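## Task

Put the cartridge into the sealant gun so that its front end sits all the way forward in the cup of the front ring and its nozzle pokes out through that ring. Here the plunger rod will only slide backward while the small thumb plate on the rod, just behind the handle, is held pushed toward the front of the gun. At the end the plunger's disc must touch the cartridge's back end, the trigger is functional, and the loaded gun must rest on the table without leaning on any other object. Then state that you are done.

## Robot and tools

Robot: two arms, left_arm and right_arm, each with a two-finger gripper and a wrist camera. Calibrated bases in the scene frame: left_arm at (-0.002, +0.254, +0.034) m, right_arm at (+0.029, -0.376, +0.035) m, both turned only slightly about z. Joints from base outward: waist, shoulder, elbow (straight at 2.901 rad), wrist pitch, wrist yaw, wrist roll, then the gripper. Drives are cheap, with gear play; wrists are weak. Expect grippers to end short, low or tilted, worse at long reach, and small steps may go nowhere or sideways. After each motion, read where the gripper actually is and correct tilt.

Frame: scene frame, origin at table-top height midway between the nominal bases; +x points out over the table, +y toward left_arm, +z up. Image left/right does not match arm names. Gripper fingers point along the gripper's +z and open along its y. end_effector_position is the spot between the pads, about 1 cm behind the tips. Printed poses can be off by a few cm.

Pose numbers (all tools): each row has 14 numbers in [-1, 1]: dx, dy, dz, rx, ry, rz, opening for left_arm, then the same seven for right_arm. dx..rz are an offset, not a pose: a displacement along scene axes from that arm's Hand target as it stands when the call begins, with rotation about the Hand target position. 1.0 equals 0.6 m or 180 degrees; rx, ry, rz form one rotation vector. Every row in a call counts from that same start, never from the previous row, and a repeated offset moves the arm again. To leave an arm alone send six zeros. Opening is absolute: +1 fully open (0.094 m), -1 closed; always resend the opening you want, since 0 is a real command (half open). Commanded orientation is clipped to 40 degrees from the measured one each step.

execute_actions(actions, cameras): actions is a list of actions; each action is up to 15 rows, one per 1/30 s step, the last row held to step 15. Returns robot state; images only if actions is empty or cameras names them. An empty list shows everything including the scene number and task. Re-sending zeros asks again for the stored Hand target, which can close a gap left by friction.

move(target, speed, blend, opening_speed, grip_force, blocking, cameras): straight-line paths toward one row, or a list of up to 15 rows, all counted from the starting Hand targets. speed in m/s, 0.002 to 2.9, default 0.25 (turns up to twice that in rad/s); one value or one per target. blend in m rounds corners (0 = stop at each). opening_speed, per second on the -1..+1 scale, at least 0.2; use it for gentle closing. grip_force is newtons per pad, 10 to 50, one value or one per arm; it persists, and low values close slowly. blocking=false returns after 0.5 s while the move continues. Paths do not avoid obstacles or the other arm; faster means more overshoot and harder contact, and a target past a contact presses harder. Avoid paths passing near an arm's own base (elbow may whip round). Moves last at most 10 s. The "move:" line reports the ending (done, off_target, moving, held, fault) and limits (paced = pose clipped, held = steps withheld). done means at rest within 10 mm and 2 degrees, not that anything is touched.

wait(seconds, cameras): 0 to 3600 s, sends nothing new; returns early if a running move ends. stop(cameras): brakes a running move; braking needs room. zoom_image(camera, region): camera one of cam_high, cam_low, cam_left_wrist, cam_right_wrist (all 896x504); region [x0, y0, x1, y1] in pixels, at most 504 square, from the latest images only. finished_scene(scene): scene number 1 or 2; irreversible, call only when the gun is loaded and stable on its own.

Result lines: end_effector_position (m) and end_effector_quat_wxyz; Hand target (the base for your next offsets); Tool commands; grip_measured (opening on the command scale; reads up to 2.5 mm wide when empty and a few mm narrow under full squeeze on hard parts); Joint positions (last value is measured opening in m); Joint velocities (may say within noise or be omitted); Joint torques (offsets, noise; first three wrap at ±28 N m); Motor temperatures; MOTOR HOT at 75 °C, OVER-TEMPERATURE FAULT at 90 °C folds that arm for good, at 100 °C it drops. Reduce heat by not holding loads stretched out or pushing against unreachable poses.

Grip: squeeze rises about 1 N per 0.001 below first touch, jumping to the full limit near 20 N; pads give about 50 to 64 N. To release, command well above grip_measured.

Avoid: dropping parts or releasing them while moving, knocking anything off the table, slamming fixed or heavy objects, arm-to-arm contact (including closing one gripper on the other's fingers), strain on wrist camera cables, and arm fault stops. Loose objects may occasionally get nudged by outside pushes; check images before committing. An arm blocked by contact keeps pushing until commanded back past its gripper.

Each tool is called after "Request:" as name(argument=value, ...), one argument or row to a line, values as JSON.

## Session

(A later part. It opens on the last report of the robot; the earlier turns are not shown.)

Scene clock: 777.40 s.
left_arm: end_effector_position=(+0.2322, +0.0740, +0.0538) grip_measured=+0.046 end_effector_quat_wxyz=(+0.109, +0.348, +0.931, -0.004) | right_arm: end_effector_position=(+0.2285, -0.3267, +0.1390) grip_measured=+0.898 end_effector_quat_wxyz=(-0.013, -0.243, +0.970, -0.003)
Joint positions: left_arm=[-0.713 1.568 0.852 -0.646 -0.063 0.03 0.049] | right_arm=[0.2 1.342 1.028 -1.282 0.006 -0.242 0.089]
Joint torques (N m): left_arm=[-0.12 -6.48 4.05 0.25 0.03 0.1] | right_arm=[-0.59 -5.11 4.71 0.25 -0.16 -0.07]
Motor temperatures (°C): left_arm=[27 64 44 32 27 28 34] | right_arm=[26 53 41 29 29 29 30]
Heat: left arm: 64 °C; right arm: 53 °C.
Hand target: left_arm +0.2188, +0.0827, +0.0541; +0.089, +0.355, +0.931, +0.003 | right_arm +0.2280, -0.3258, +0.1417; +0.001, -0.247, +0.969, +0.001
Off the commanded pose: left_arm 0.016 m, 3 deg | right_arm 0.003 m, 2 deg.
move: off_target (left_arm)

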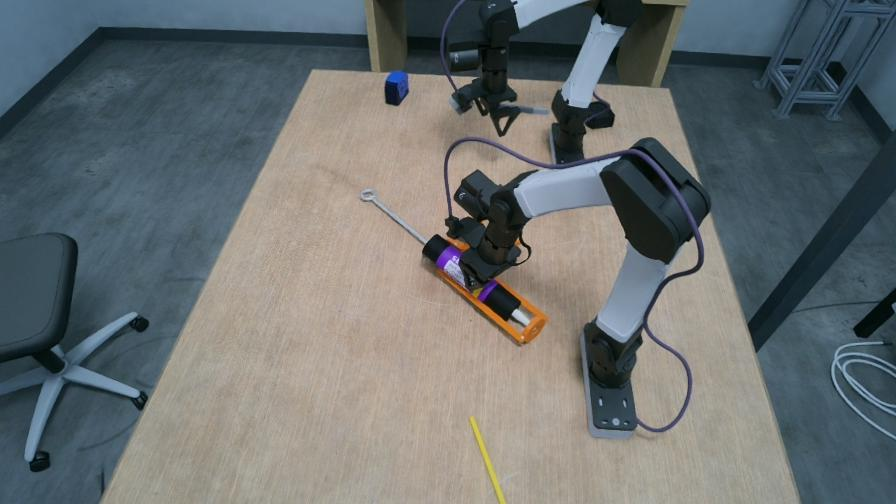

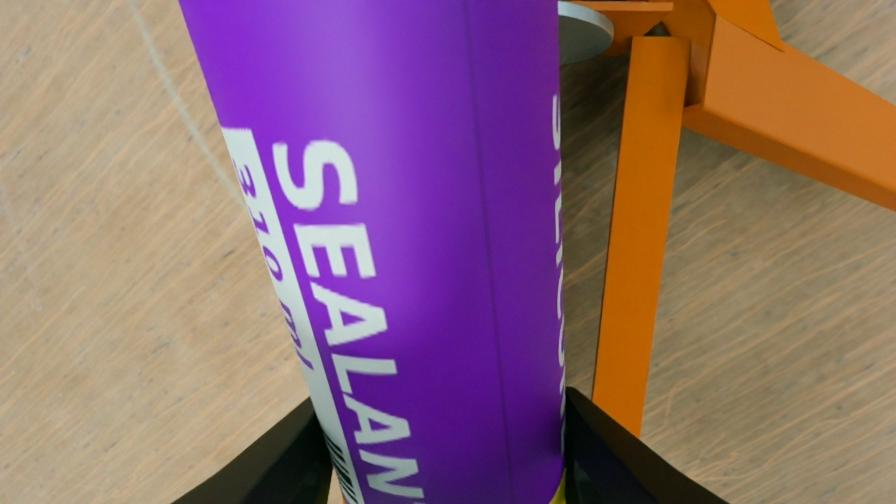

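Request:
move(
  target=[
    [0.016,-0.012,0.02,-0.018,-0.021,0.0,-0.15,0,0,0,0,0,0,0.9],
    [0.016,-0.012,0.024,-0.03,-0.035,0.0,-0.15,0,0,0,0,0,0,0.9],
    [-0.03,0.028,0.02,-0.03,-0.035,0.0,-0.15,0,0,0,0,0,0,0.9],
  ],
  speed=0.15,
  cameras=["cam_high"],
)

Request:
zoom_image(
  camera="cam_high",
  region=[400, 200, 560, 360],
)

Scene clock: 787.07 s.
left_arm: end_effector_position=(+0.1990, +0.1008, +0.0578) grip_measured=+0.046 end_effector_quat_wxyz=(+0.143, +0.346, +0.927, -0.017) | right_arm: end_effector_position=(+0.2285, -0.3267, +0.1390) grip_measured=+0.898 end_effector_quat_wxyz=(-0.013, -0.243, +0.970, -0.003)
Joint positions: left_arm=[-0.713 1.323 0.64 -0.606 -0.06 0.03 0.049] | right_arm=[0.2 1.342 1.028 -1.282 0.006 -0.242 0.089]
Joint torques (N m): left_arm=[0.57 -5.59 5.56 0.92 0.04 0.16] | right_arm=[-0.54 -5.07 4.77 0.25 -0.14 -0.09]
Motor temperatures (°C): left_arm=[27 64 44 32 27 28 34] | right_arm=[26 53 41 29 29 29 30]
Heat: left arm: 64 °C; right arm: 53 °C.
Hand target: left_arm +0.2008, +0.0995, +0.0661; +0.157, +0.350, +0.923, -0.022 | right_arm +0.2280, -0.3258, +0.1417; +0.001, -0.247, +0.969, +0.001
Off the commanded pose: left_arm 0.009 m, 2 deg | right_arm 0.003 m, 2 deg.
move: done

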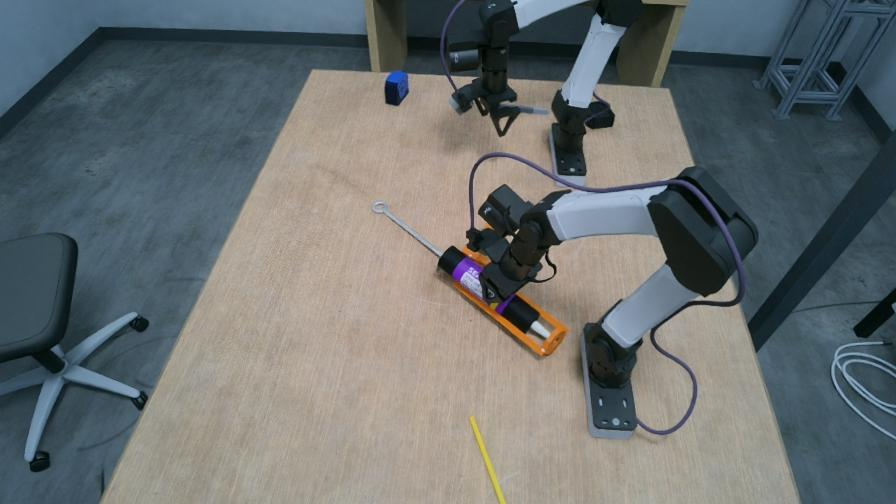

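Scaled by 3.150 from the camera's image (finer frame: 1280x720).

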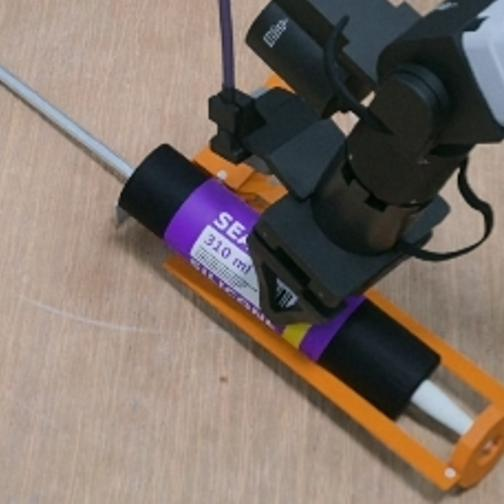

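Request:
move(
  target=[
    [0,0,0,0,0,0.0,-0.15,0.43,0.20,-0.06,0,0,-0.387,0.6],
  ],
  speed=0.4,
  cameras=["cam_right_wrist"],
)

Scene clock: 799.07 s.
left_arm: end_effector_position=(+0.1990, +0.1008, +0.0578) grip_measured=+0.046 end_effector_quat_wxyz=(+0.143, +0.346, +0.927, -0.017) | right_arm: end_effector_position=(+0.4825, -0.2068, +0.1081) grip_measured=+0.602 end_effector_quat_wxyz=(+0.002, +0.344, +0.939, +0.003)
Joint positions: left_arm=[-0.713 1.323 0.64 -0.606 -0.06 0.03 0.049] | right_arm=[0.309 2.533 2.519 -1.551 -0.002 1.058 0.075]
Joint torques (N m): left_arm=[0.55 -5.61 5.57 0.9 0.05 0.16] | right_arm=[0.13 -9.78 9.05 0.08 -0.06 0.12]
Motor temperatures (°C): left_arm=[27 62 44 32 27 28 34] | right_arm=[26 53 41 29 29 29 30]
Heat: left arm: 62 °C; right arm: 53 °C.
Hand target: left_arm +0.2008, +0.0995, +0.0661; +0.157, +0.350, +0.923, -0.022 | right_arm +0.4860, -0.2058, +0.1057; +0.001, +0.350, +0.937, +0.001
Off the commanded pose: left_arm 0.009 m, 2 deg | right_arm 0.004 m, 1 deg.
joint sent to its limit (right arm) — joint 4 (wrist pitch), lower limit. The joint targets are off in position, not in orientation.
move: done

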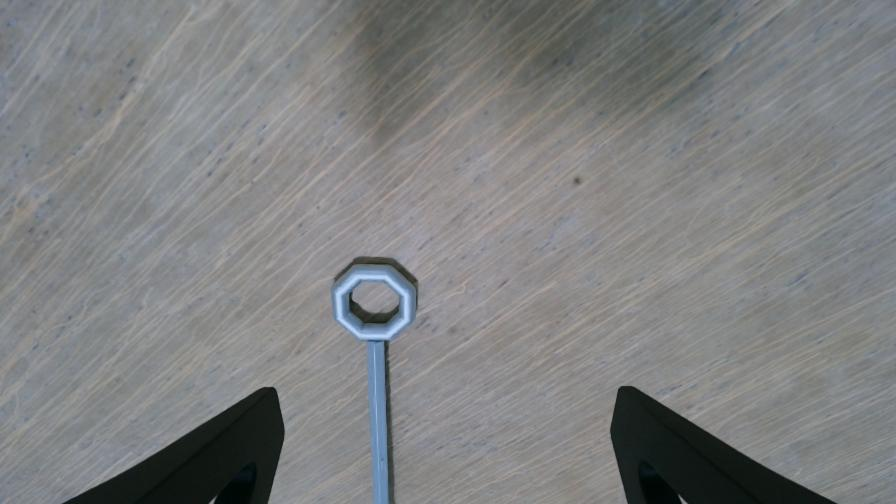

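Request:
move(
  target=[
    [0,0,0,0,0,0.0,-0.15,-0.0115,0.0735,0,0,0,0,0.6],
    [0,0,0,0,0,0.0,-0.15,-0.0115,0.0735,-0.152,0,0,0,0.6],
    [0,0,0,0,0,0.0,-0.15,-0.0115,0.0735,-0.152,0,0,0,-0.6],
  ],
  speed=0.25,
  cameras=["cam_right_wrist"],
)

Scene clock: 808.50 s.
left_arm: end_effector_position=(+0.1990, +0.1008, +0.0578) grip_measured=+0.046 end_effector_quat_wxyz=(+0.143, +0.346, +0.927, -0.017) | right_arm: end_effector_position=(+0.4759, -0.1590, +0.0236) grip_measured=-0.598 end_effector_quat_wxyz=(+0.001, +0.340, +0.940, +0.002)
Joint positions: left_arm=[-0.713 1.323 0.64 -0.606 -0.06 0.03 0.049] | right_arm=[0.404 2.585 2.28 -1.262 -0.002 1.146 0.019]
Joint torques (N m): left_arm=[0.58 -5.59 5.56 0.91 0.04 0.17] | right_arm=[-0.5 -10.81 5.39 0.37 -0.07 0.12]
Motor temperatures (°C): left_arm=[27 62 44 32 27 28 34] | right_arm=[26 57 42 29 29 29 30]
Heat: left arm: 62 °C; right arm: 57 °C.
Hand target: left_arm +0.2008, +0.0995, +0.0661; +0.157, +0.350, +0.923, -0.022 | right_arm +0.4791, -0.1617, +0.0145; +0.001, +0.350, +0.937, +0.001
Off the commanded pose: left_arm 0.009 m, 2 deg | right_arm 0.010 m, 1 deg.
move: done

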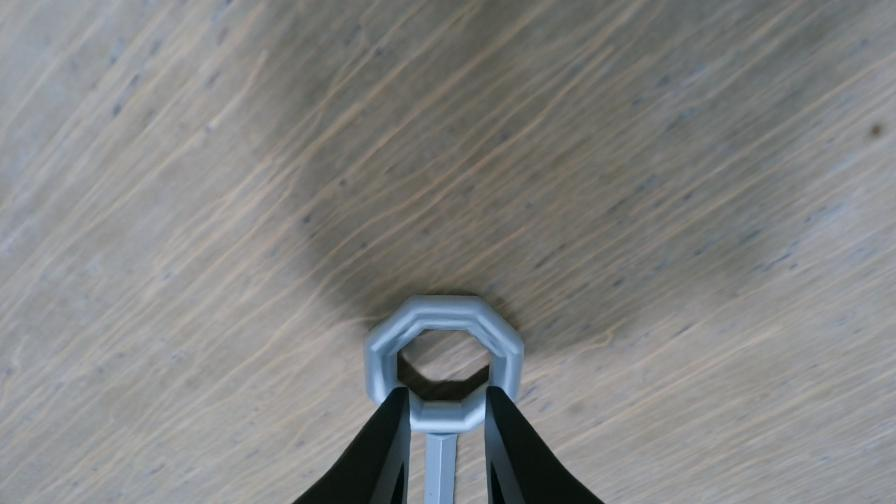

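Request:
move(
  target=[
    [0,0,0,0,0,0.0,-0.15,0,0,0.01,0,0,0,0.3],
    [0,0,0,0,0,0.0,-0.15,0.014,-0.012,-0.022,0,0,0,0.3],
    [0,0,0,0,0,0.0,-0.15,0.014,-0.012,-0.022,0,0,0,-0.6],
  ],
  speed=0.15,
  cameras=["cam_right_wrist"],
)

Scene clock: 815.40 s.
left_arm: end_effector_position=(+0.1987, +0.1010, +0.0577) grip_measured=+0.046 end_effector_quat_wxyz=(+0.142, +0.350, +0.926, -0.017) | right_arm: end_effector_position=(+0.4839, -0.1709, +0.0096) grip_measured=-0.233 end_effector_quat_wxyz=(-0.002, +0.352, +0.936, +0.001)
Joint positions: left_arm=[-0.713 1.323 0.64 -0.608 -0.06 0.039 0.049] | right_arm=[0.375 2.614 2.28 -1.238 -0.004 1.141 0.036]
Joint torques (N m): left_arm=[0.54 -5.61 5.55 0.92 0.04 0.15] | right_arm=[-0.39 -10.26 7.12 0.31 -0.04 -0.03]
Motor temperatures (°C): left_arm=[27 61 44 32 27 28 34] | right_arm=[26 61 42 29 29 29 30]
Heat: left arm: 61 °C; right arm: 61 °C.
Hand target: left_arm +0.2008, +0.0995, +0.0661; +0.157, +0.350, +0.923, -0.022 | right_arm +0.4875, -0.1689, +0.0013; +0.001, +0.350, +0.937, +0.001
Off the commanded pose: left_arm 0.009 m, 2 deg | right_arm 0.009 m, 0 deg.
move: done

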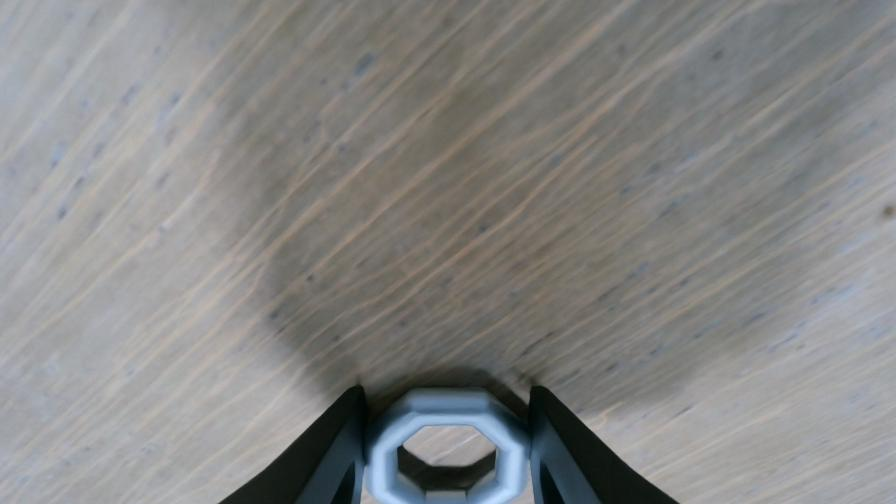

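Request:
move(
  target=[
    [0,0,0.006,0,0,0.0,-0.15,0.046,-0.04,0.003,0,0,0,-0.6],
  ],
  speed=0.08,
  cameras=["cam_high","cam_right_wrist"],
)

Request:
zoom_image(
  camera="cam_high",
  region=[420, 220, 580, 380],
)

Scene clock: 821.47 s.
left_arm: end_effector_position=(+0.1997, +0.0995, +0.0597) grip_measured=+0.046 end_effector_quat_wxyz=(+0.147, +0.347, +0.926, -0.020) | right_arm: end_effector_position=(+0.4912, -0.1713, +0.0091) grip_measured=-0.233 end_effector_quat_wxyz=(-0.029, +0.343, +0.939, +0.008)
Joint positions: left_arm=[-0.713 1.315 0.64 -0.603 -0.057 0.033 0.049] | right_arm=[0.352 2.721 2.484 -1.365 -0.051 1.1 0.036]
Joint torques (N m): left_arm=[0.53 -5.49 6.43 0.71 0.01 0.14] | right_arm=[-2.89 -10.26 9.47 0.41 0.37 -0.19]
Motor temperatures (°C): left_arm=[27 61 44 32 27 28 34] | right_arm=[26 63 42 29 29 29 30]
Heat: left arm: 61 °C; right arm: 63 °C.
Hand target: left_arm +0.2008, +0.0995, +0.0697; +0.157, +0.350, +0.923, -0.022 | right_arm +0.5151, -0.1929, +0.0031; +0.001, +0.350, +0.937, +0.001
Off the commanded pose: left_arm 0.010 m, 1 deg | right_arm 0.033 m, 4 deg.
move: off_target (right_arm)

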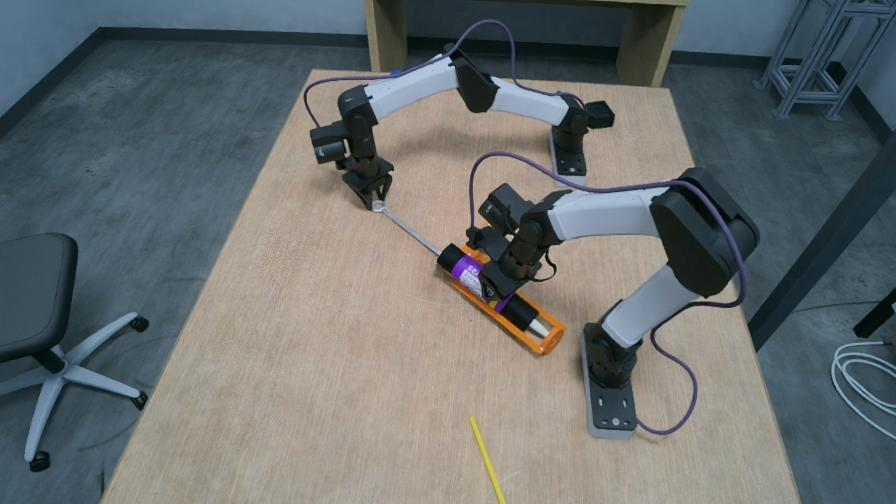

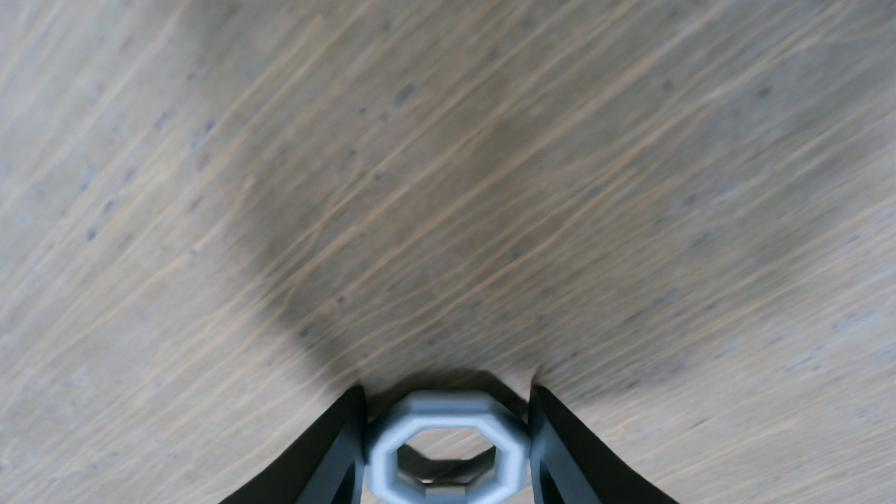

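Scaled by 3.150 from the camera's image (finer frame: 1280x720).

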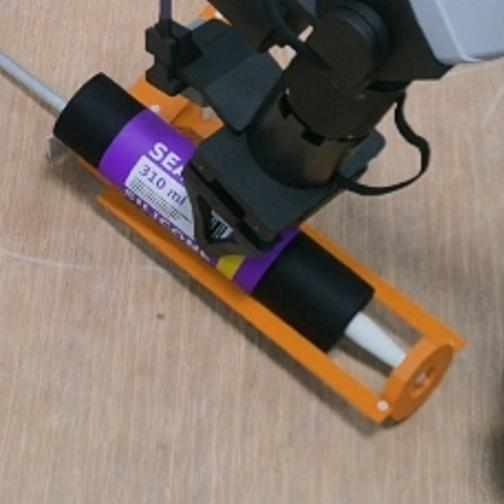

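Request:
move(
  target=[
    [0,0,0,0,0,0.0,-0.15,-0.025,0.022,0,0,0,0,-0.6],
    [0,0,0.018,0,0,0.0,-0.15,-0.025,0.022,0.0,0,0,0,-0.6],
    [0,0,0.018,0,0,0.0,-0.15,0.0,0.0,0.0,0,0,0,-0.6],
  ],
  speed=0.1,
  cameras=["cam_high"],
)

Request:
zoom_image(
  camera="cam_high",
  region=[500, 280, 580, 360],
)

Scene clock: 832.90 s.
left_arm: end_effector_position=(+0.1991, +0.0996, +0.0634) grip_measured=+0.046 end_effector_quat_wxyz=(+0.151, +0.347, +0.926, -0.023) | right_arm: end_effector_position=(+0.4912, -0.1713, +0.0095) grip_measured=-0.233 end_effector_quat_wxyz=(-0.029, +0.343, +0.939, +0.008)
Joint positions: left_arm=[-0.713 1.297 0.64 -0.613 -0.056 0.033 0.049] | right_arm=[0.352 2.721 2.486 -1.367 -0.051 1.098 0.036]
Joint torques (N m): left_arm=[0.54 -5.42 8.94 0.29 0.01 0.14] | right_arm=[-2.86 -10.22 9.48 0.37 0.37 -0.19]
Motor temperatures (°C): left_arm=[27 59 44 32 27 28 34] | right_arm=[27 66 42 29 29 29 31]
Heat: left arm: 59 °C; right arm: 66 °C.
Hand target: left_arm +0.2008, +0.0995, +0.0805; +0.157, +0.350, +0.923, -0.022 | right_arm +0.5151, -0.1929, +0.0031; +0.001, +0.350, +0.937, +0.001
Off the commanded pose: left_arm 0.017 m, 1 deg | right_arm 0.033 m, 4 deg.
move: off_target (left_arm, right_arm)

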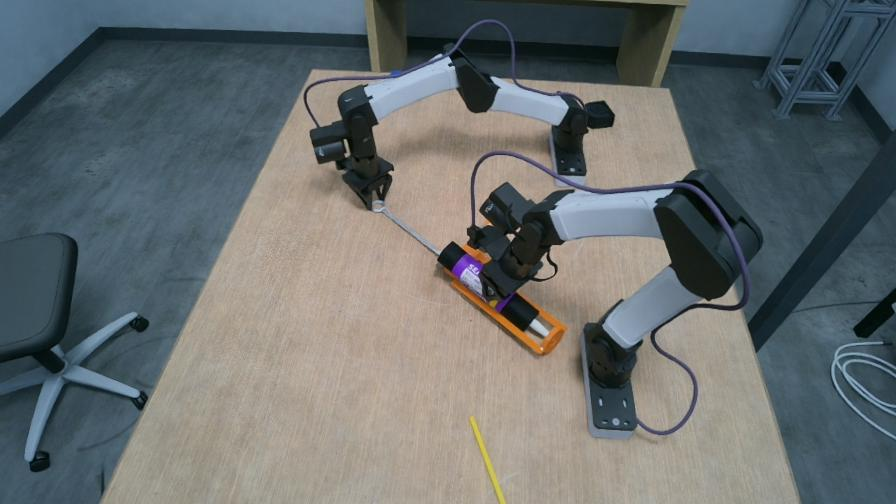

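Scaled by 6.300 from the camera's image (finer frame: 1280x720).

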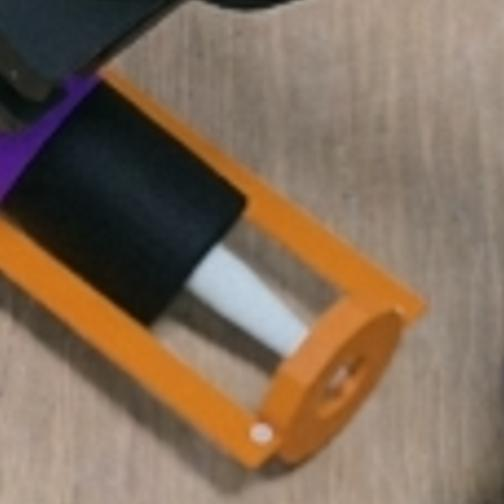

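Request:
move(
  target=[
    [0,0,-0.03,0,0,0.0,-0.15,-0.03,0.026,0.0,0,0,0,-0.6],
    [0,0,-0.03,0,0,0.0,0.25,-0.03,0.026,0.0,0,0,0,-0.6],
  ],
  speed=0.1,
  opening_speed=0.5,
  cameras=["cam_high","cam_left_wrist"],
)

Request:
zoom_image(
  camera="cam_high",
  region=[420, 220, 580, 380],
)

Scene clock: 861.33 s.
left_arm: end_effector_position=(+0.1996, +0.0993, +0.0626) grip_measured=+0.248 end_effector_quat_wxyz=(+0.153, +0.349, +0.924, -0.023) | right_arm: end_effector_position=(+0.4901, -0.1705, +0.0082) grip_measured=-0.233 end_effector_quat_wxyz=(-0.021, +0.345, +0.938, +0.008)
Joint positions: left_arm=[-0.713 1.297 0.636 -0.603 -0.056 0.039 0.059] | right_arm=[0.358 2.689 2.418 -1.319 -0.04 1.111 0.036]
Joint torques (N m): left_arm=[0.54 -3.06 5.2 1.12 0 0.13] | right_arm=[-0.17 -13.01 2.88 0.57 0.27 0.07]
Motor temperatures (°C): left_arm=[27 56 48 31 27 28 34] | right_arm=[27 67 43 29 29 29 31]
Heat: left arm: 56 °C; right arm: 67 °C.
Hand target: left_arm +0.2008, +0.0995, +0.0625; +0.157, +0.350, +0.923, -0.022 | right_arm +0.4971, -0.1773, +0.0031; +0.001, +0.350, +0.937, +0.001
Off the commanded pose: left_arm 0.001 m, 0 deg | right_arm 0.011 m, 3 deg.
move: off_target (right_arm)

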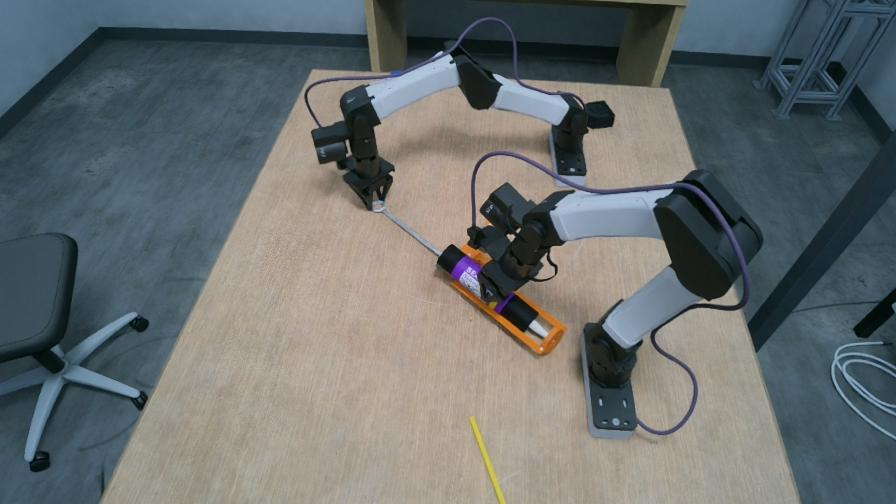

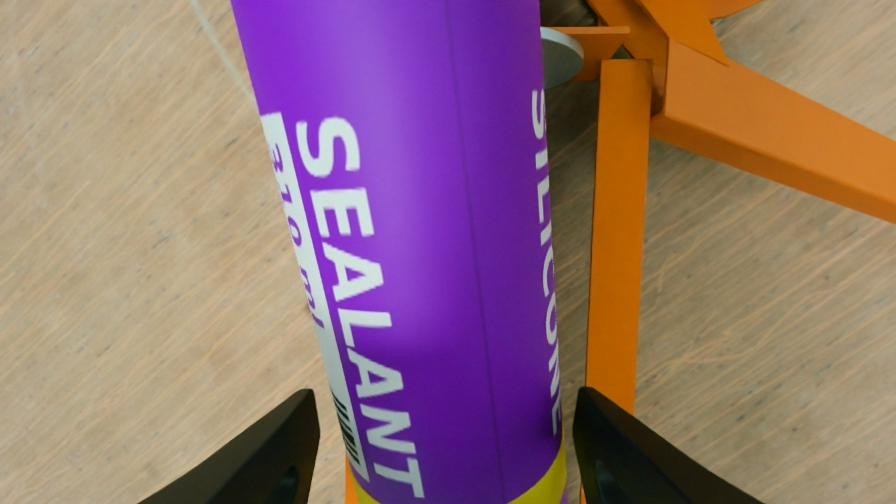

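Scaled by 3.150 from the camera's image (finer frame: 1280x720).

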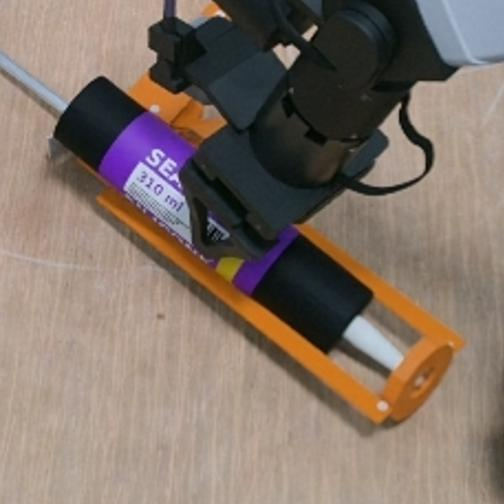

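Request:
move(
  target=[
    [0,0,0.0,0,0,0.0,-0.15,0,0,0.0,0,0,0,-0.6],
    [-0.013,-0.015,0.01,0,0,-0.039,-0.15,0,0,0.0,0,0,0,-0.6],
    [-0.013,-0.015,0.01,0,0,-0.039,-0.15,0.045,-0.04,0.0,0,0,0,-0.6],
  ],
  speed=0.1,
  cameras=["cam_high","cam_left_wrist"],
)

Request:
zoom_image(
  camera="cam_high",
  region=[420, 220, 580, 380],
)

Scene clock: 873.10 s.
left_arm: end_effector_position=(+0.1981, +0.0894, +0.0641) grip_measured=-0.034 end_effector_quat_wxyz=(+0.160, +0.391, +0.906, -0.034) | right_arm: end_effector_position=(+0.4976, -0.1765, +0.0093) grip_measured=-0.233 end_effector_quat_wxyz=(-0.033, +0.343, +0.939, +0.010)
Joint positions: left_arm=[-0.728 1.297 0.636 -0.582 -0.03 0.113 0.045] | right_arm=[0.335 2.774 2.587 -1.42 -0.059 1.081 0.036]
Joint torques (N m): left_arm=[-0.54 -4.36 6.24 0.62 0.05 0.26] | right_arm=[-3.23 -10.36 9.44 0.47 0.43 -0.2]
Motor temperatures (°C): left_arm=[27 54 46 32 27 28 33] | right_arm=[27 71 42 29 29 29 31]
Heat: left arm: 54 °C; right arm: 71 °C.
Hand target: left_arm +0.1930, +0.0905, +0.0685; +0.155, +0.406, +0.900, -0.031 | right_arm +0.5241, -0.2013, +0.0031; +0.001, +0.350, +0.937, +0.001
Off the commanded pose: left_arm 0.007 m, 2 deg | right_arm 0.037 m, 4 deg.
move: off_target (right_arm)

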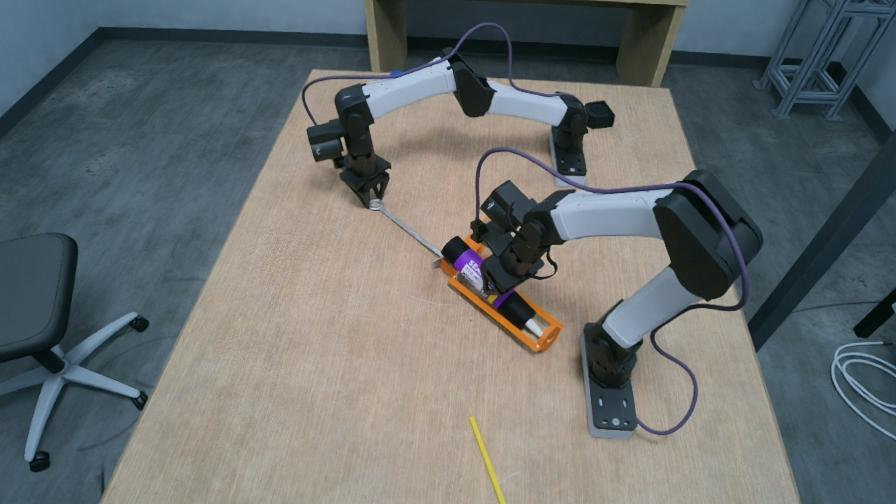

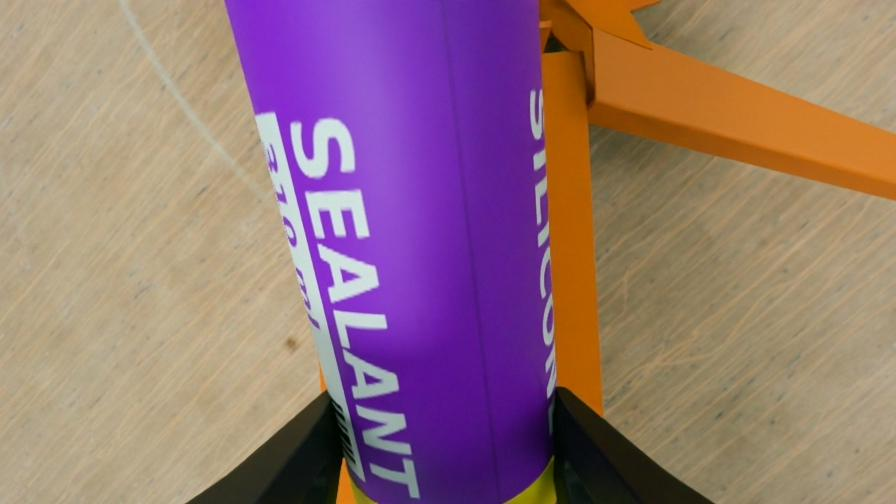

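Scaled by 3.150 from the camera's image (finer frame: 1280x720).

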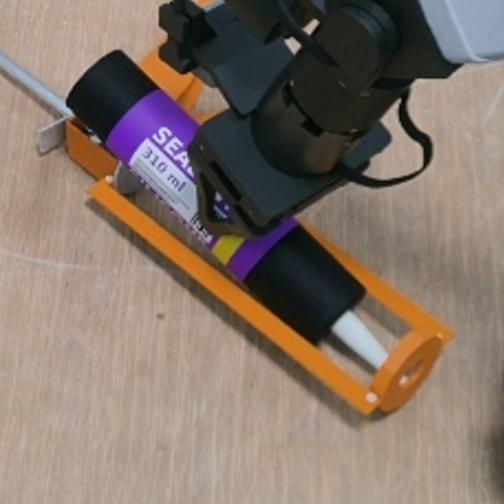

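Request:
move(
  target=[
    [0.013,0.012,0.0,0,0,0.036,-0.15,0,0,0.0,0,0,0,-0.6],
    [0.013,0.012,-0.006,0.03,0.035,0.036,-0.15,0,0,0,0,0,0,-0.6],
    [0.013,0.012,0.02,0.0,0.0,0.036,-0.15,0,0,0,0,0,0,-0.6],
  ],
  speed=0.12,
  cameras=["cam_high"],
)

Request:
zoom_image(
  camera="cam_high",
  region=[420, 220, 580, 380],
)

Scene clock: 882.50 s.
left_arm: end_effector_position=(+0.2018, +0.0916, +0.0757) grip_measured=-0.034 end_effector_quat_wxyz=(+0.152, +0.361, +0.920, -0.028) | right_arm: end_effector_position=(+0.5003, -0.1805, +0.0090) grip_measured=-0.233 end_effector_quat_wxyz=(-0.033, +0.343, +0.939, +0.010)
Joint positions: left_arm=[-0.722 1.301 0.696 -0.659 -0.043 0.055 0.045] | right_arm=[0.326 2.784 2.607 -1.429 -0.059 1.072 0.036]
Joint torques (N m): left_arm=[0.35 -5.56 5.18 0.81 -0.09 -0.01] | right_arm=[-2.51 -10.35 9.66 0.44 0.44 -0.11]
Motor temperatures (°C): left_arm=[27 54 46 32 27 28 33] | right_arm=[27 70 43 29 29 29 31]
Heat: left arm: 54 °C; right arm: 70 °C.
Hand target: left_arm +0.2008, +0.0977, +0.0805; +0.157, +0.354, +0.922, -0.022 | right_arm +0.5241, -0.2013, +0.0031; +0.001, +0.350, +0.937, +0.001
Off the commanded pose: left_arm 0.008 m, 1 deg | right_arm 0.032 m, 4 deg.
move: done

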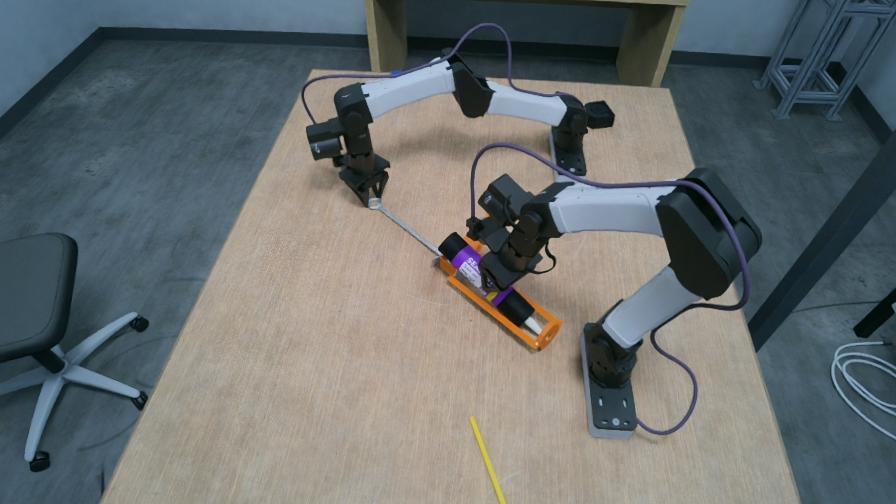

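Scaled by 3.150 from the camera's image (finer frame: 1280x720).

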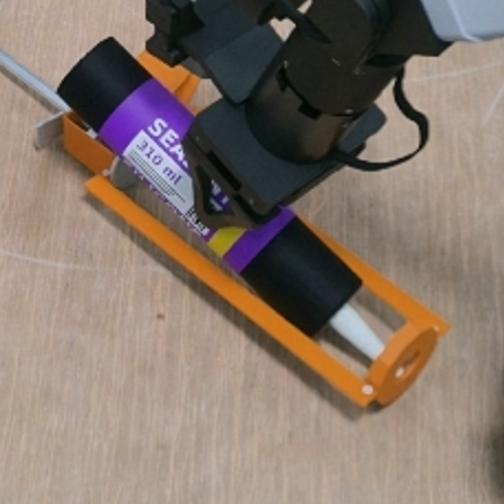

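Request:
move(
  target=[
    [0,0,0.0,0,0,0.02,-0.15,0.0,0,0.0,0,0,0,-0.6],
    [0,0,-0.01,0.0,0.0,0.02,-0.15,0.01,-0.01,0,0,0,0,-0.6],
    [0,0,-0.01,0.02,0.023,0.02,-0.15,0.01,-0.01,0,0,0,0,-0.6],
  ],
  speed=0.12,
  cameras=["cam_high"],
)

Request:
zoom_image(
  camera="cam_high",
  region=[420, 220, 580, 380],
)

Scene clock: 892.53 s.
left_arm: end_effector_position=(+0.2066, +0.0887, +0.0706) grip_measured=-0.034 end_effector_quat_wxyz=(+0.137, +0.334, +0.933, -0.018) | right_arm: end_effector_position=(+0.5040, -0.1824, +0.0094) grip_measured=-0.233 end_effector_quat_wxyz=(-0.034, +0.338, +0.940, +0.010)
Joint positions: left_arm=[-0.733 1.367 0.733 -0.666 -0.065 -0.016 0.045] | right_arm=[0.32 2.833 2.706 -1.482 -0.059 1.057 0.036]
Joint torques (N m): left_arm=[-0.2 -3.3 8.09 0 -0.11 -0.02] | right_arm=[-3.12 -10.52 9.42 0.47 0.44 -0.13]
Motor temperatures (°C): left_arm=[27 54 46 32 27 28 34] | right_arm=[27 70 44 29 29 29 32]
Heat: left arm: 54 °C; right arm: 70 °C.
Hand target: left_arm +0.2008, +0.0977, +0.0745; +0.113, +0.329, +0.938, -0.001 | right_arm +0.5301, -0.2073, +0.0031; +0.001, +0.350, +0.937, +0.001
Off the commanded pose: left_arm 0.011 m, 3 deg | right_arm 0.037 m, 4 deg.
move: off_target (left_arm, right_arm)

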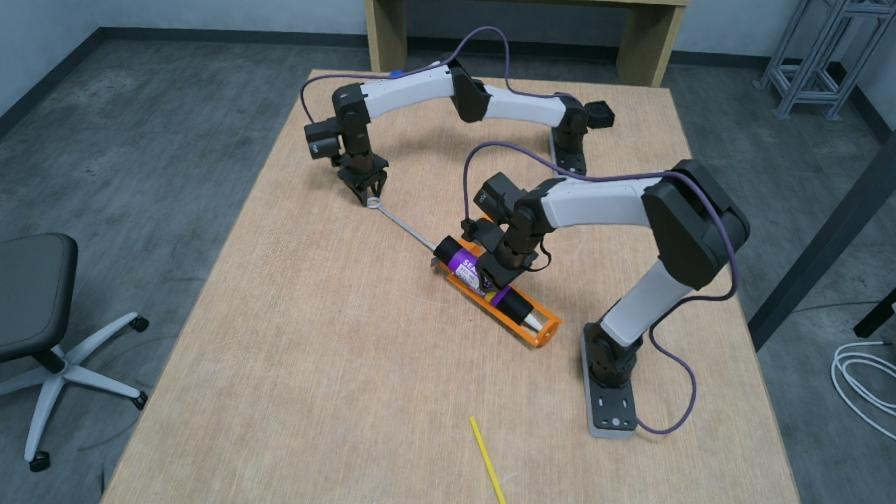

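Scaled by 3.150 from the camera's image (finer frame: 1280x720).

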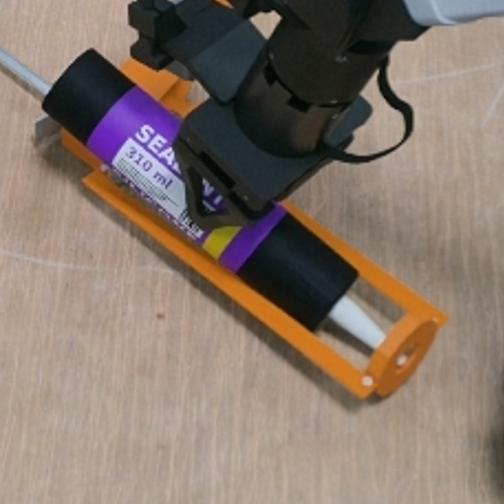

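Request:
move(
  target=[
    [0,0,0.005,-0.025,-0.029,0.0,-0.15,0.0,0,0.0,0,0,0,-0.6],
    [-0.035,0.03,0.005,-0.025,-0.029,-0.005,-0.15,0.0,0,0,0,0,0,-0.6],
  ],
  speed=0.12,
  cameras=["cam_high"],
)

Request:
zoom_image(
  camera="cam_high",
  region=[420, 220, 580, 380],
)

Scene clock: 900.20 s.
left_arm: end_effector_position=(+0.2010, +0.0966, +0.0871) grip_measured=-0.034 end_effector_quat_wxyz=(+0.209, +0.321, +0.923, -0.045) | right_arm: end_effector_position=(+0.5040, -0.1824, +0.0094) grip_measured=-0.233 end_effector_quat_wxyz=(-0.033, +0.338, +0.941, +0.010)
Joint positions: left_arm=[-0.723 1.156 0.607 -0.596 -0.065 -0.019 0.045] | right_arm=[0.32 2.833 2.706 -1.482 -0.059 1.055 0.036]
Joint torques (N m): left_arm=[0.25 -3.89 4.4 0.22 -0.04 0.17] | right_arm=[-3.15 -10.45 9.74 0.45 0.43 -0.12]
Motor temperatures (°C): left_arm=[27 53 46 31 27 28 34] | right_arm=[27 71 45 29 29 29 32]
Heat: left arm: 53 °C; right arm: 71 °C.
Hand target: left_arm +0.1798, +0.1157, +0.0775; +0.168, +0.331, +0.928, -0.024 | right_arm +0.5301, -0.2073, +0.0031; +0.001, +0.350, +0.937, +0.001
Off the commanded pose: left_arm 0.030 m, 5 deg | right_arm 0.037 m, 4 deg.
move: off_target (left_arm)

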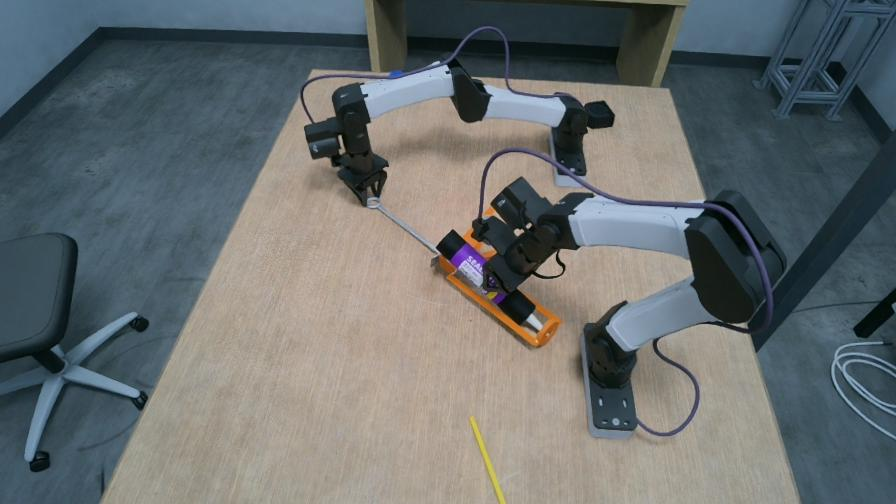

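Scaled by 3.150 from the camera's image (finer frame: 1280x720).

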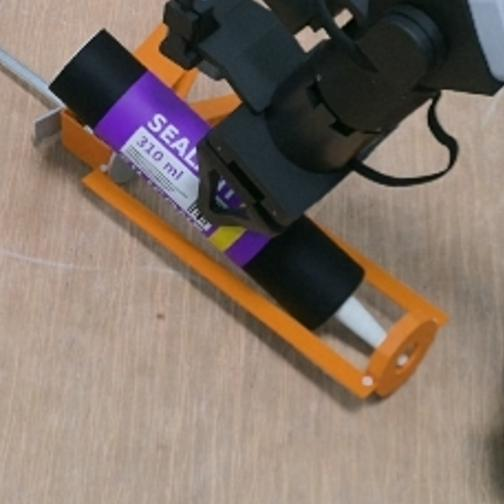

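Request:
move(
  target=[
    [0.03,-0.026,-0.0,0,0,0.0,-0.15,0.0,0,0.0,0,0,0,-0.6],
    [0.03,-0.026,-0.03,0,0,0,-0.15,0.0,0,0,0,0,0,-0.6],
    [0.0,0.0,-0.035,0,0,0,-0.15,0.0,0,0,0,0,0,-0.6],
  ],
  speed=0.12,
  cameras=["cam_high","cam_left_wrist"],
)

Request:
zoom_image(
  camera="cam_high",
  region=[420, 220, 580, 380],
)

Scene clock: 912.93 s.
left_arm: end_effector_position=(+0.2038, +0.0906, +0.0696) grip_measured=-0.034 end_effector_quat_wxyz=(+0.218, +0.330, +0.917, -0.050) | right_arm: end_effector_position=(+0.5039, -0.1822, +0.0095) grip_measured=-0.233 end_effector_quat_wxyz=(-0.034, +0.338, +0.941, +0.010)
Joint positions: left_arm=[-0.731 1.197 0.547 -0.473 -0.06 -0.005 0.045] | right_arm=[0.32 2.833 2.706 -1.482 -0.06 1.055 0.036]
Joint torques (N m): left_arm=[0.24 -3.92 3.69 0.19 -0.09 0.07] | right_arm=[-3.15 -10.44 9.59 0.46 0.46 -0.1]
Motor temperatures (°C): left_arm=[27 52 45 31 27 28 34] | right_arm=[27 71 46 29 29 29 32]
Heat: left arm: 52 °C; right arm: 71 °C.
Hand target: left_arm +0.1798, +0.1157, +0.0565; +0.168, +0.331, +0.928, -0.024 | right_arm +0.5301, -0.2073, +0.0031; +0.001, +0.350, +0.937, +0.001
Off the commanded pose: left_arm 0.037 m, 7 deg | right_arm 0.037 m, 4 deg.
move: off_target (left_arm)

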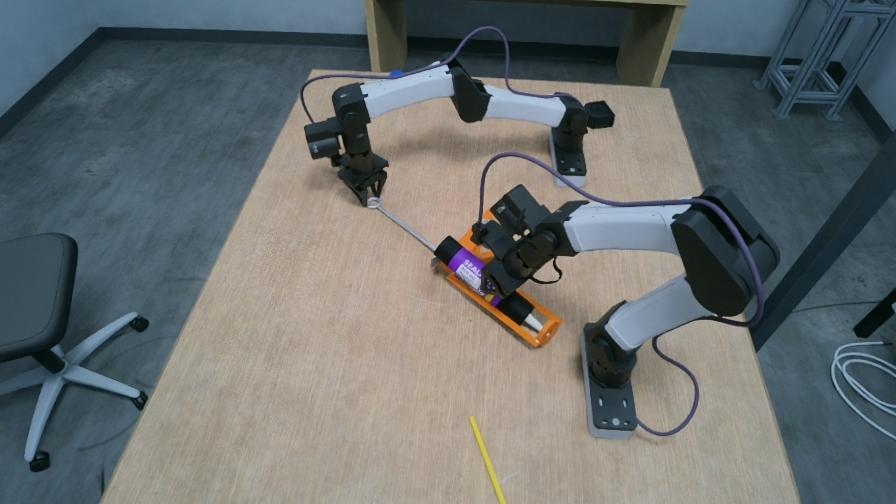

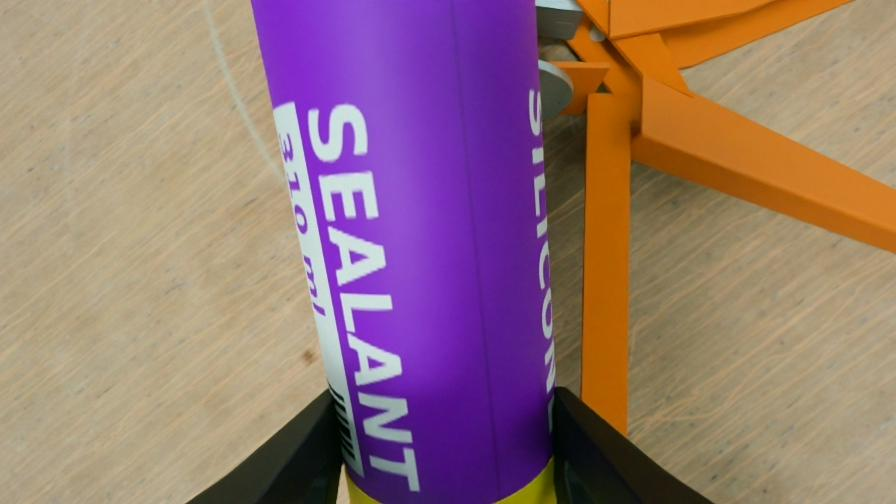

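Scaled by 3.150 from the camera's image (finer frame: 1280x720).

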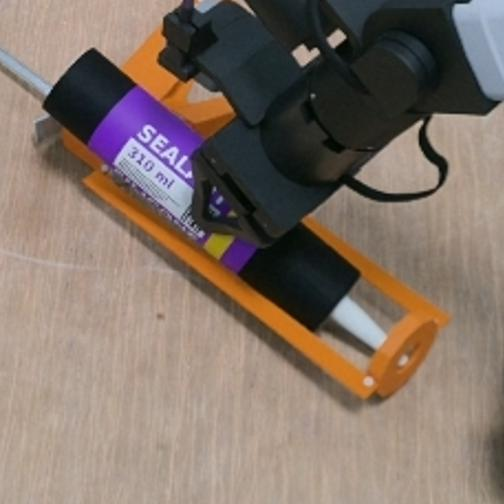

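Request:
move(
  target=[
    [-0.0,-0.0,-0.0,0.03,0.035,-0.022,-0.15,0.0,0,0.0,0,0,0,-0.6],
    [-0.01,0.0,0.01,0.02,0.023,-0.022,-0.15,0.0,0,0,0,0,0,-0.6],
    [-0.025,0.01,0.0,0.03,0.035,-0.022,-0.15,0.0,0,0,0,0,0,-0.6],
  ],
  speed=0.12,
  cameras=["cam_high"],
)

Request:
zoom_image(
  camera="cam_high",
  region=[420, 220, 580, 380],
)

Scene clock: 928.77 s.
left_arm: end_effector_position=(+0.2017, +0.0884, +0.0710) grip_measured=-0.034 end_effector_quat_wxyz=(+0.178, +0.353, +0.918, -0.044) | right_arm: end_effector_position=(+0.5032, -0.1824, +0.0095) grip_measured=-0.233 end_effector_quat_wxyz=(-0.035, +0.338, +0.941, +0.009)
Joint positions: left_arm=[-0.725 1.264 0.63 -0.57 -0.034 0.036 0.045] | right_arm=[0.32 2.833 2.706 -1.485 -0.06 1.055 0.036]
Joint torques (N m): left_arm=[-0.57 -3.74 3.78 -0.53 -0.16 0.2] | right_arm=[-3.14 -10.48 9.7 0.49 0.46 -0.09]
Motor temperatures (°C): left_arm=[27 51 44 31 27 28 34] | right_arm=[27 72 47 29 29 29 32]
Heat: left arm: 51 °C; right arm: 72 °C.
Hand target: left_arm +0.1648, +0.1217, +0.0565; +0.100, +0.369, +0.924, -0.004 | right_arm +0.5301, -0.2073, +0.0031; +0.001, +0.350, +0.937, +0.001
Off the commanded pose: left_arm 0.052 m, 10 deg | right_arm 0.037 m, 5 deg.
move: off_target (left_arm)

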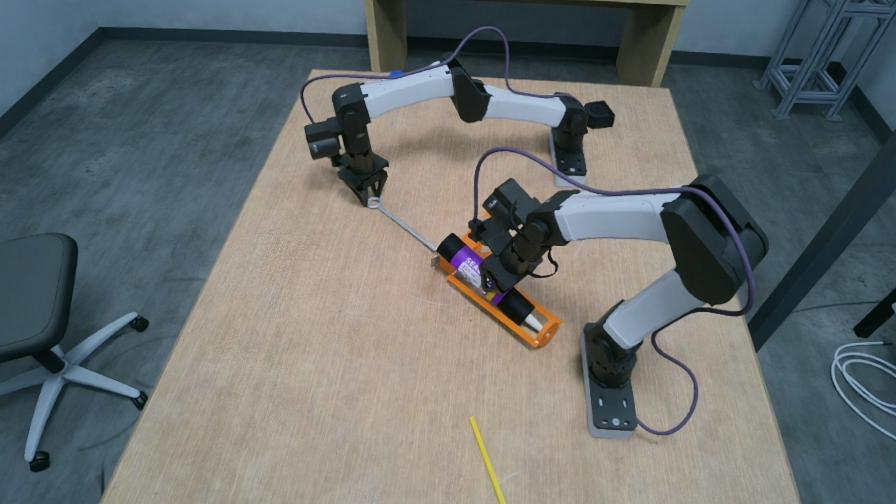

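Scaled by 3.150 from the camera's image (finer frame: 1280x720).

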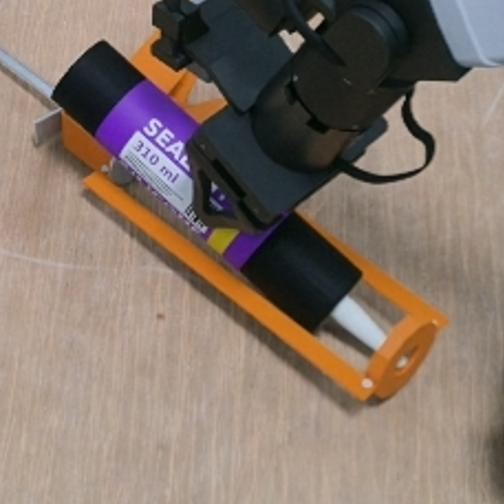

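Request:
zoom_image(
  camera="cam_high",
  region=[530, 310, 566, 350],
)

Scaled by 12.600 from the camera's image (finer frame: 1280x720).

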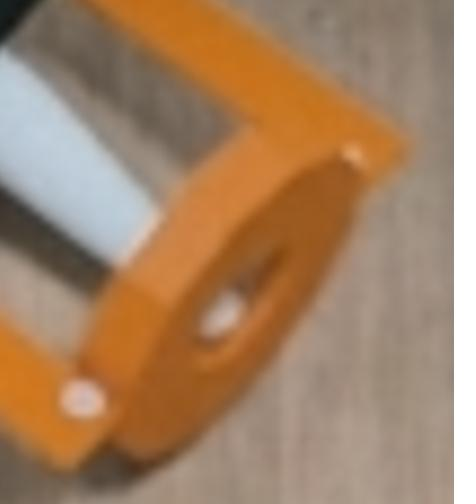

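Request:
move(
  target=[
    [0.075,-0.065,0.016,-0.015,-0.018,0.015,-0.15,0.0,0,0.0,0,0,0,-0.6],
    [0.035,-0.03,0.016,-0.015,-0.018,0.015,-0.15,0.0,0,0,0,0,0,-0.6],
  ],
  speed=0.12,
  cameras=["cam_high"],
)

Request:
zoom_image(
  camera="cam_high",
  region=[500, 290, 566, 356],
)

Scene clock: 946.60 s.
left_arm: end_effector_position=(+0.2077, +0.0852, +0.0712) grip_measured=-0.034 end_effector_quat_wxyz=(+0.174, +0.339, +0.924, -0.034) | right_arm: end_effector_position=(+0.5066, -0.1876, +0.0095) grip_measured=-0.233 end_effector_quat_wxyz=(-0.034, +0.341, +0.939, +0.011)
Joint positions: left_arm=[-0.736 1.307 0.665 -0.577 -0.059 -0.002 0.045] | right_arm=[0.308 2.843 2.725 -1.491 -0.062 1.051 0.036]
Joint torques (N m): left_arm=[-0.59 -5.16 4.23 0.11 -0.1 -0.01] | right_arm=[-2.17 -10.73 9.33 0.48 0.46 -0.06]
Motor temperatures (°C): left_arm=[27 51 43 31 27 28 34] | right_arm=[27 73 48 29 29 29 32]
Heat: left arm: 51 °C; right arm: 73 °C.
Hand target: left_arm +0.1858, +0.1037, +0.0661; +0.135, +0.344, +0.929, -0.013 | right_arm +0.5301, -0.2073, +0.0031; +0.001, +0.350, +0.937, +0.001
Off the commanded pose: left_arm 0.029 m, 5 deg | right_arm 0.031 m, 4 deg.
move: off_target (left_arm)

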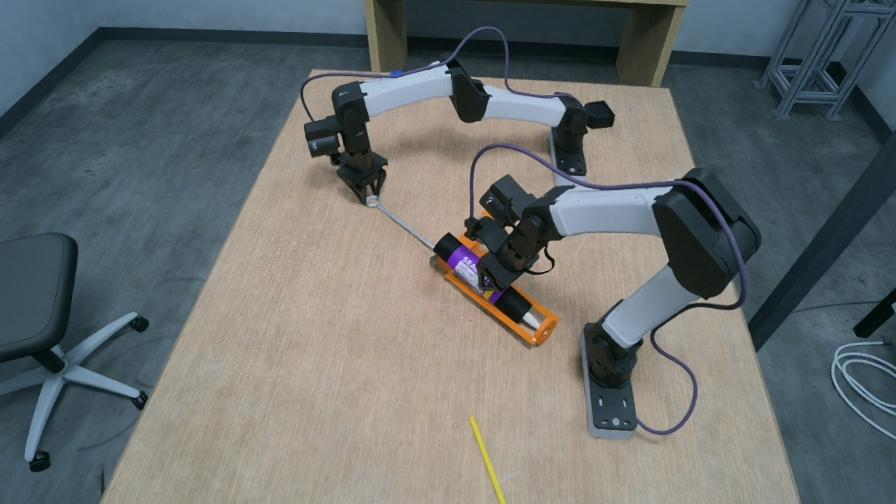

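Scaled by 7.636 from the camera's image (finer frame: 1280x720).

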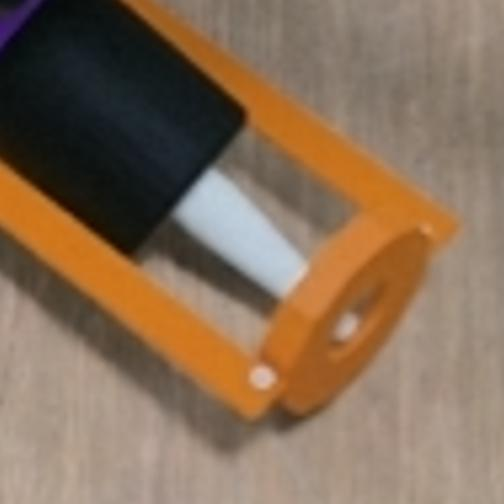

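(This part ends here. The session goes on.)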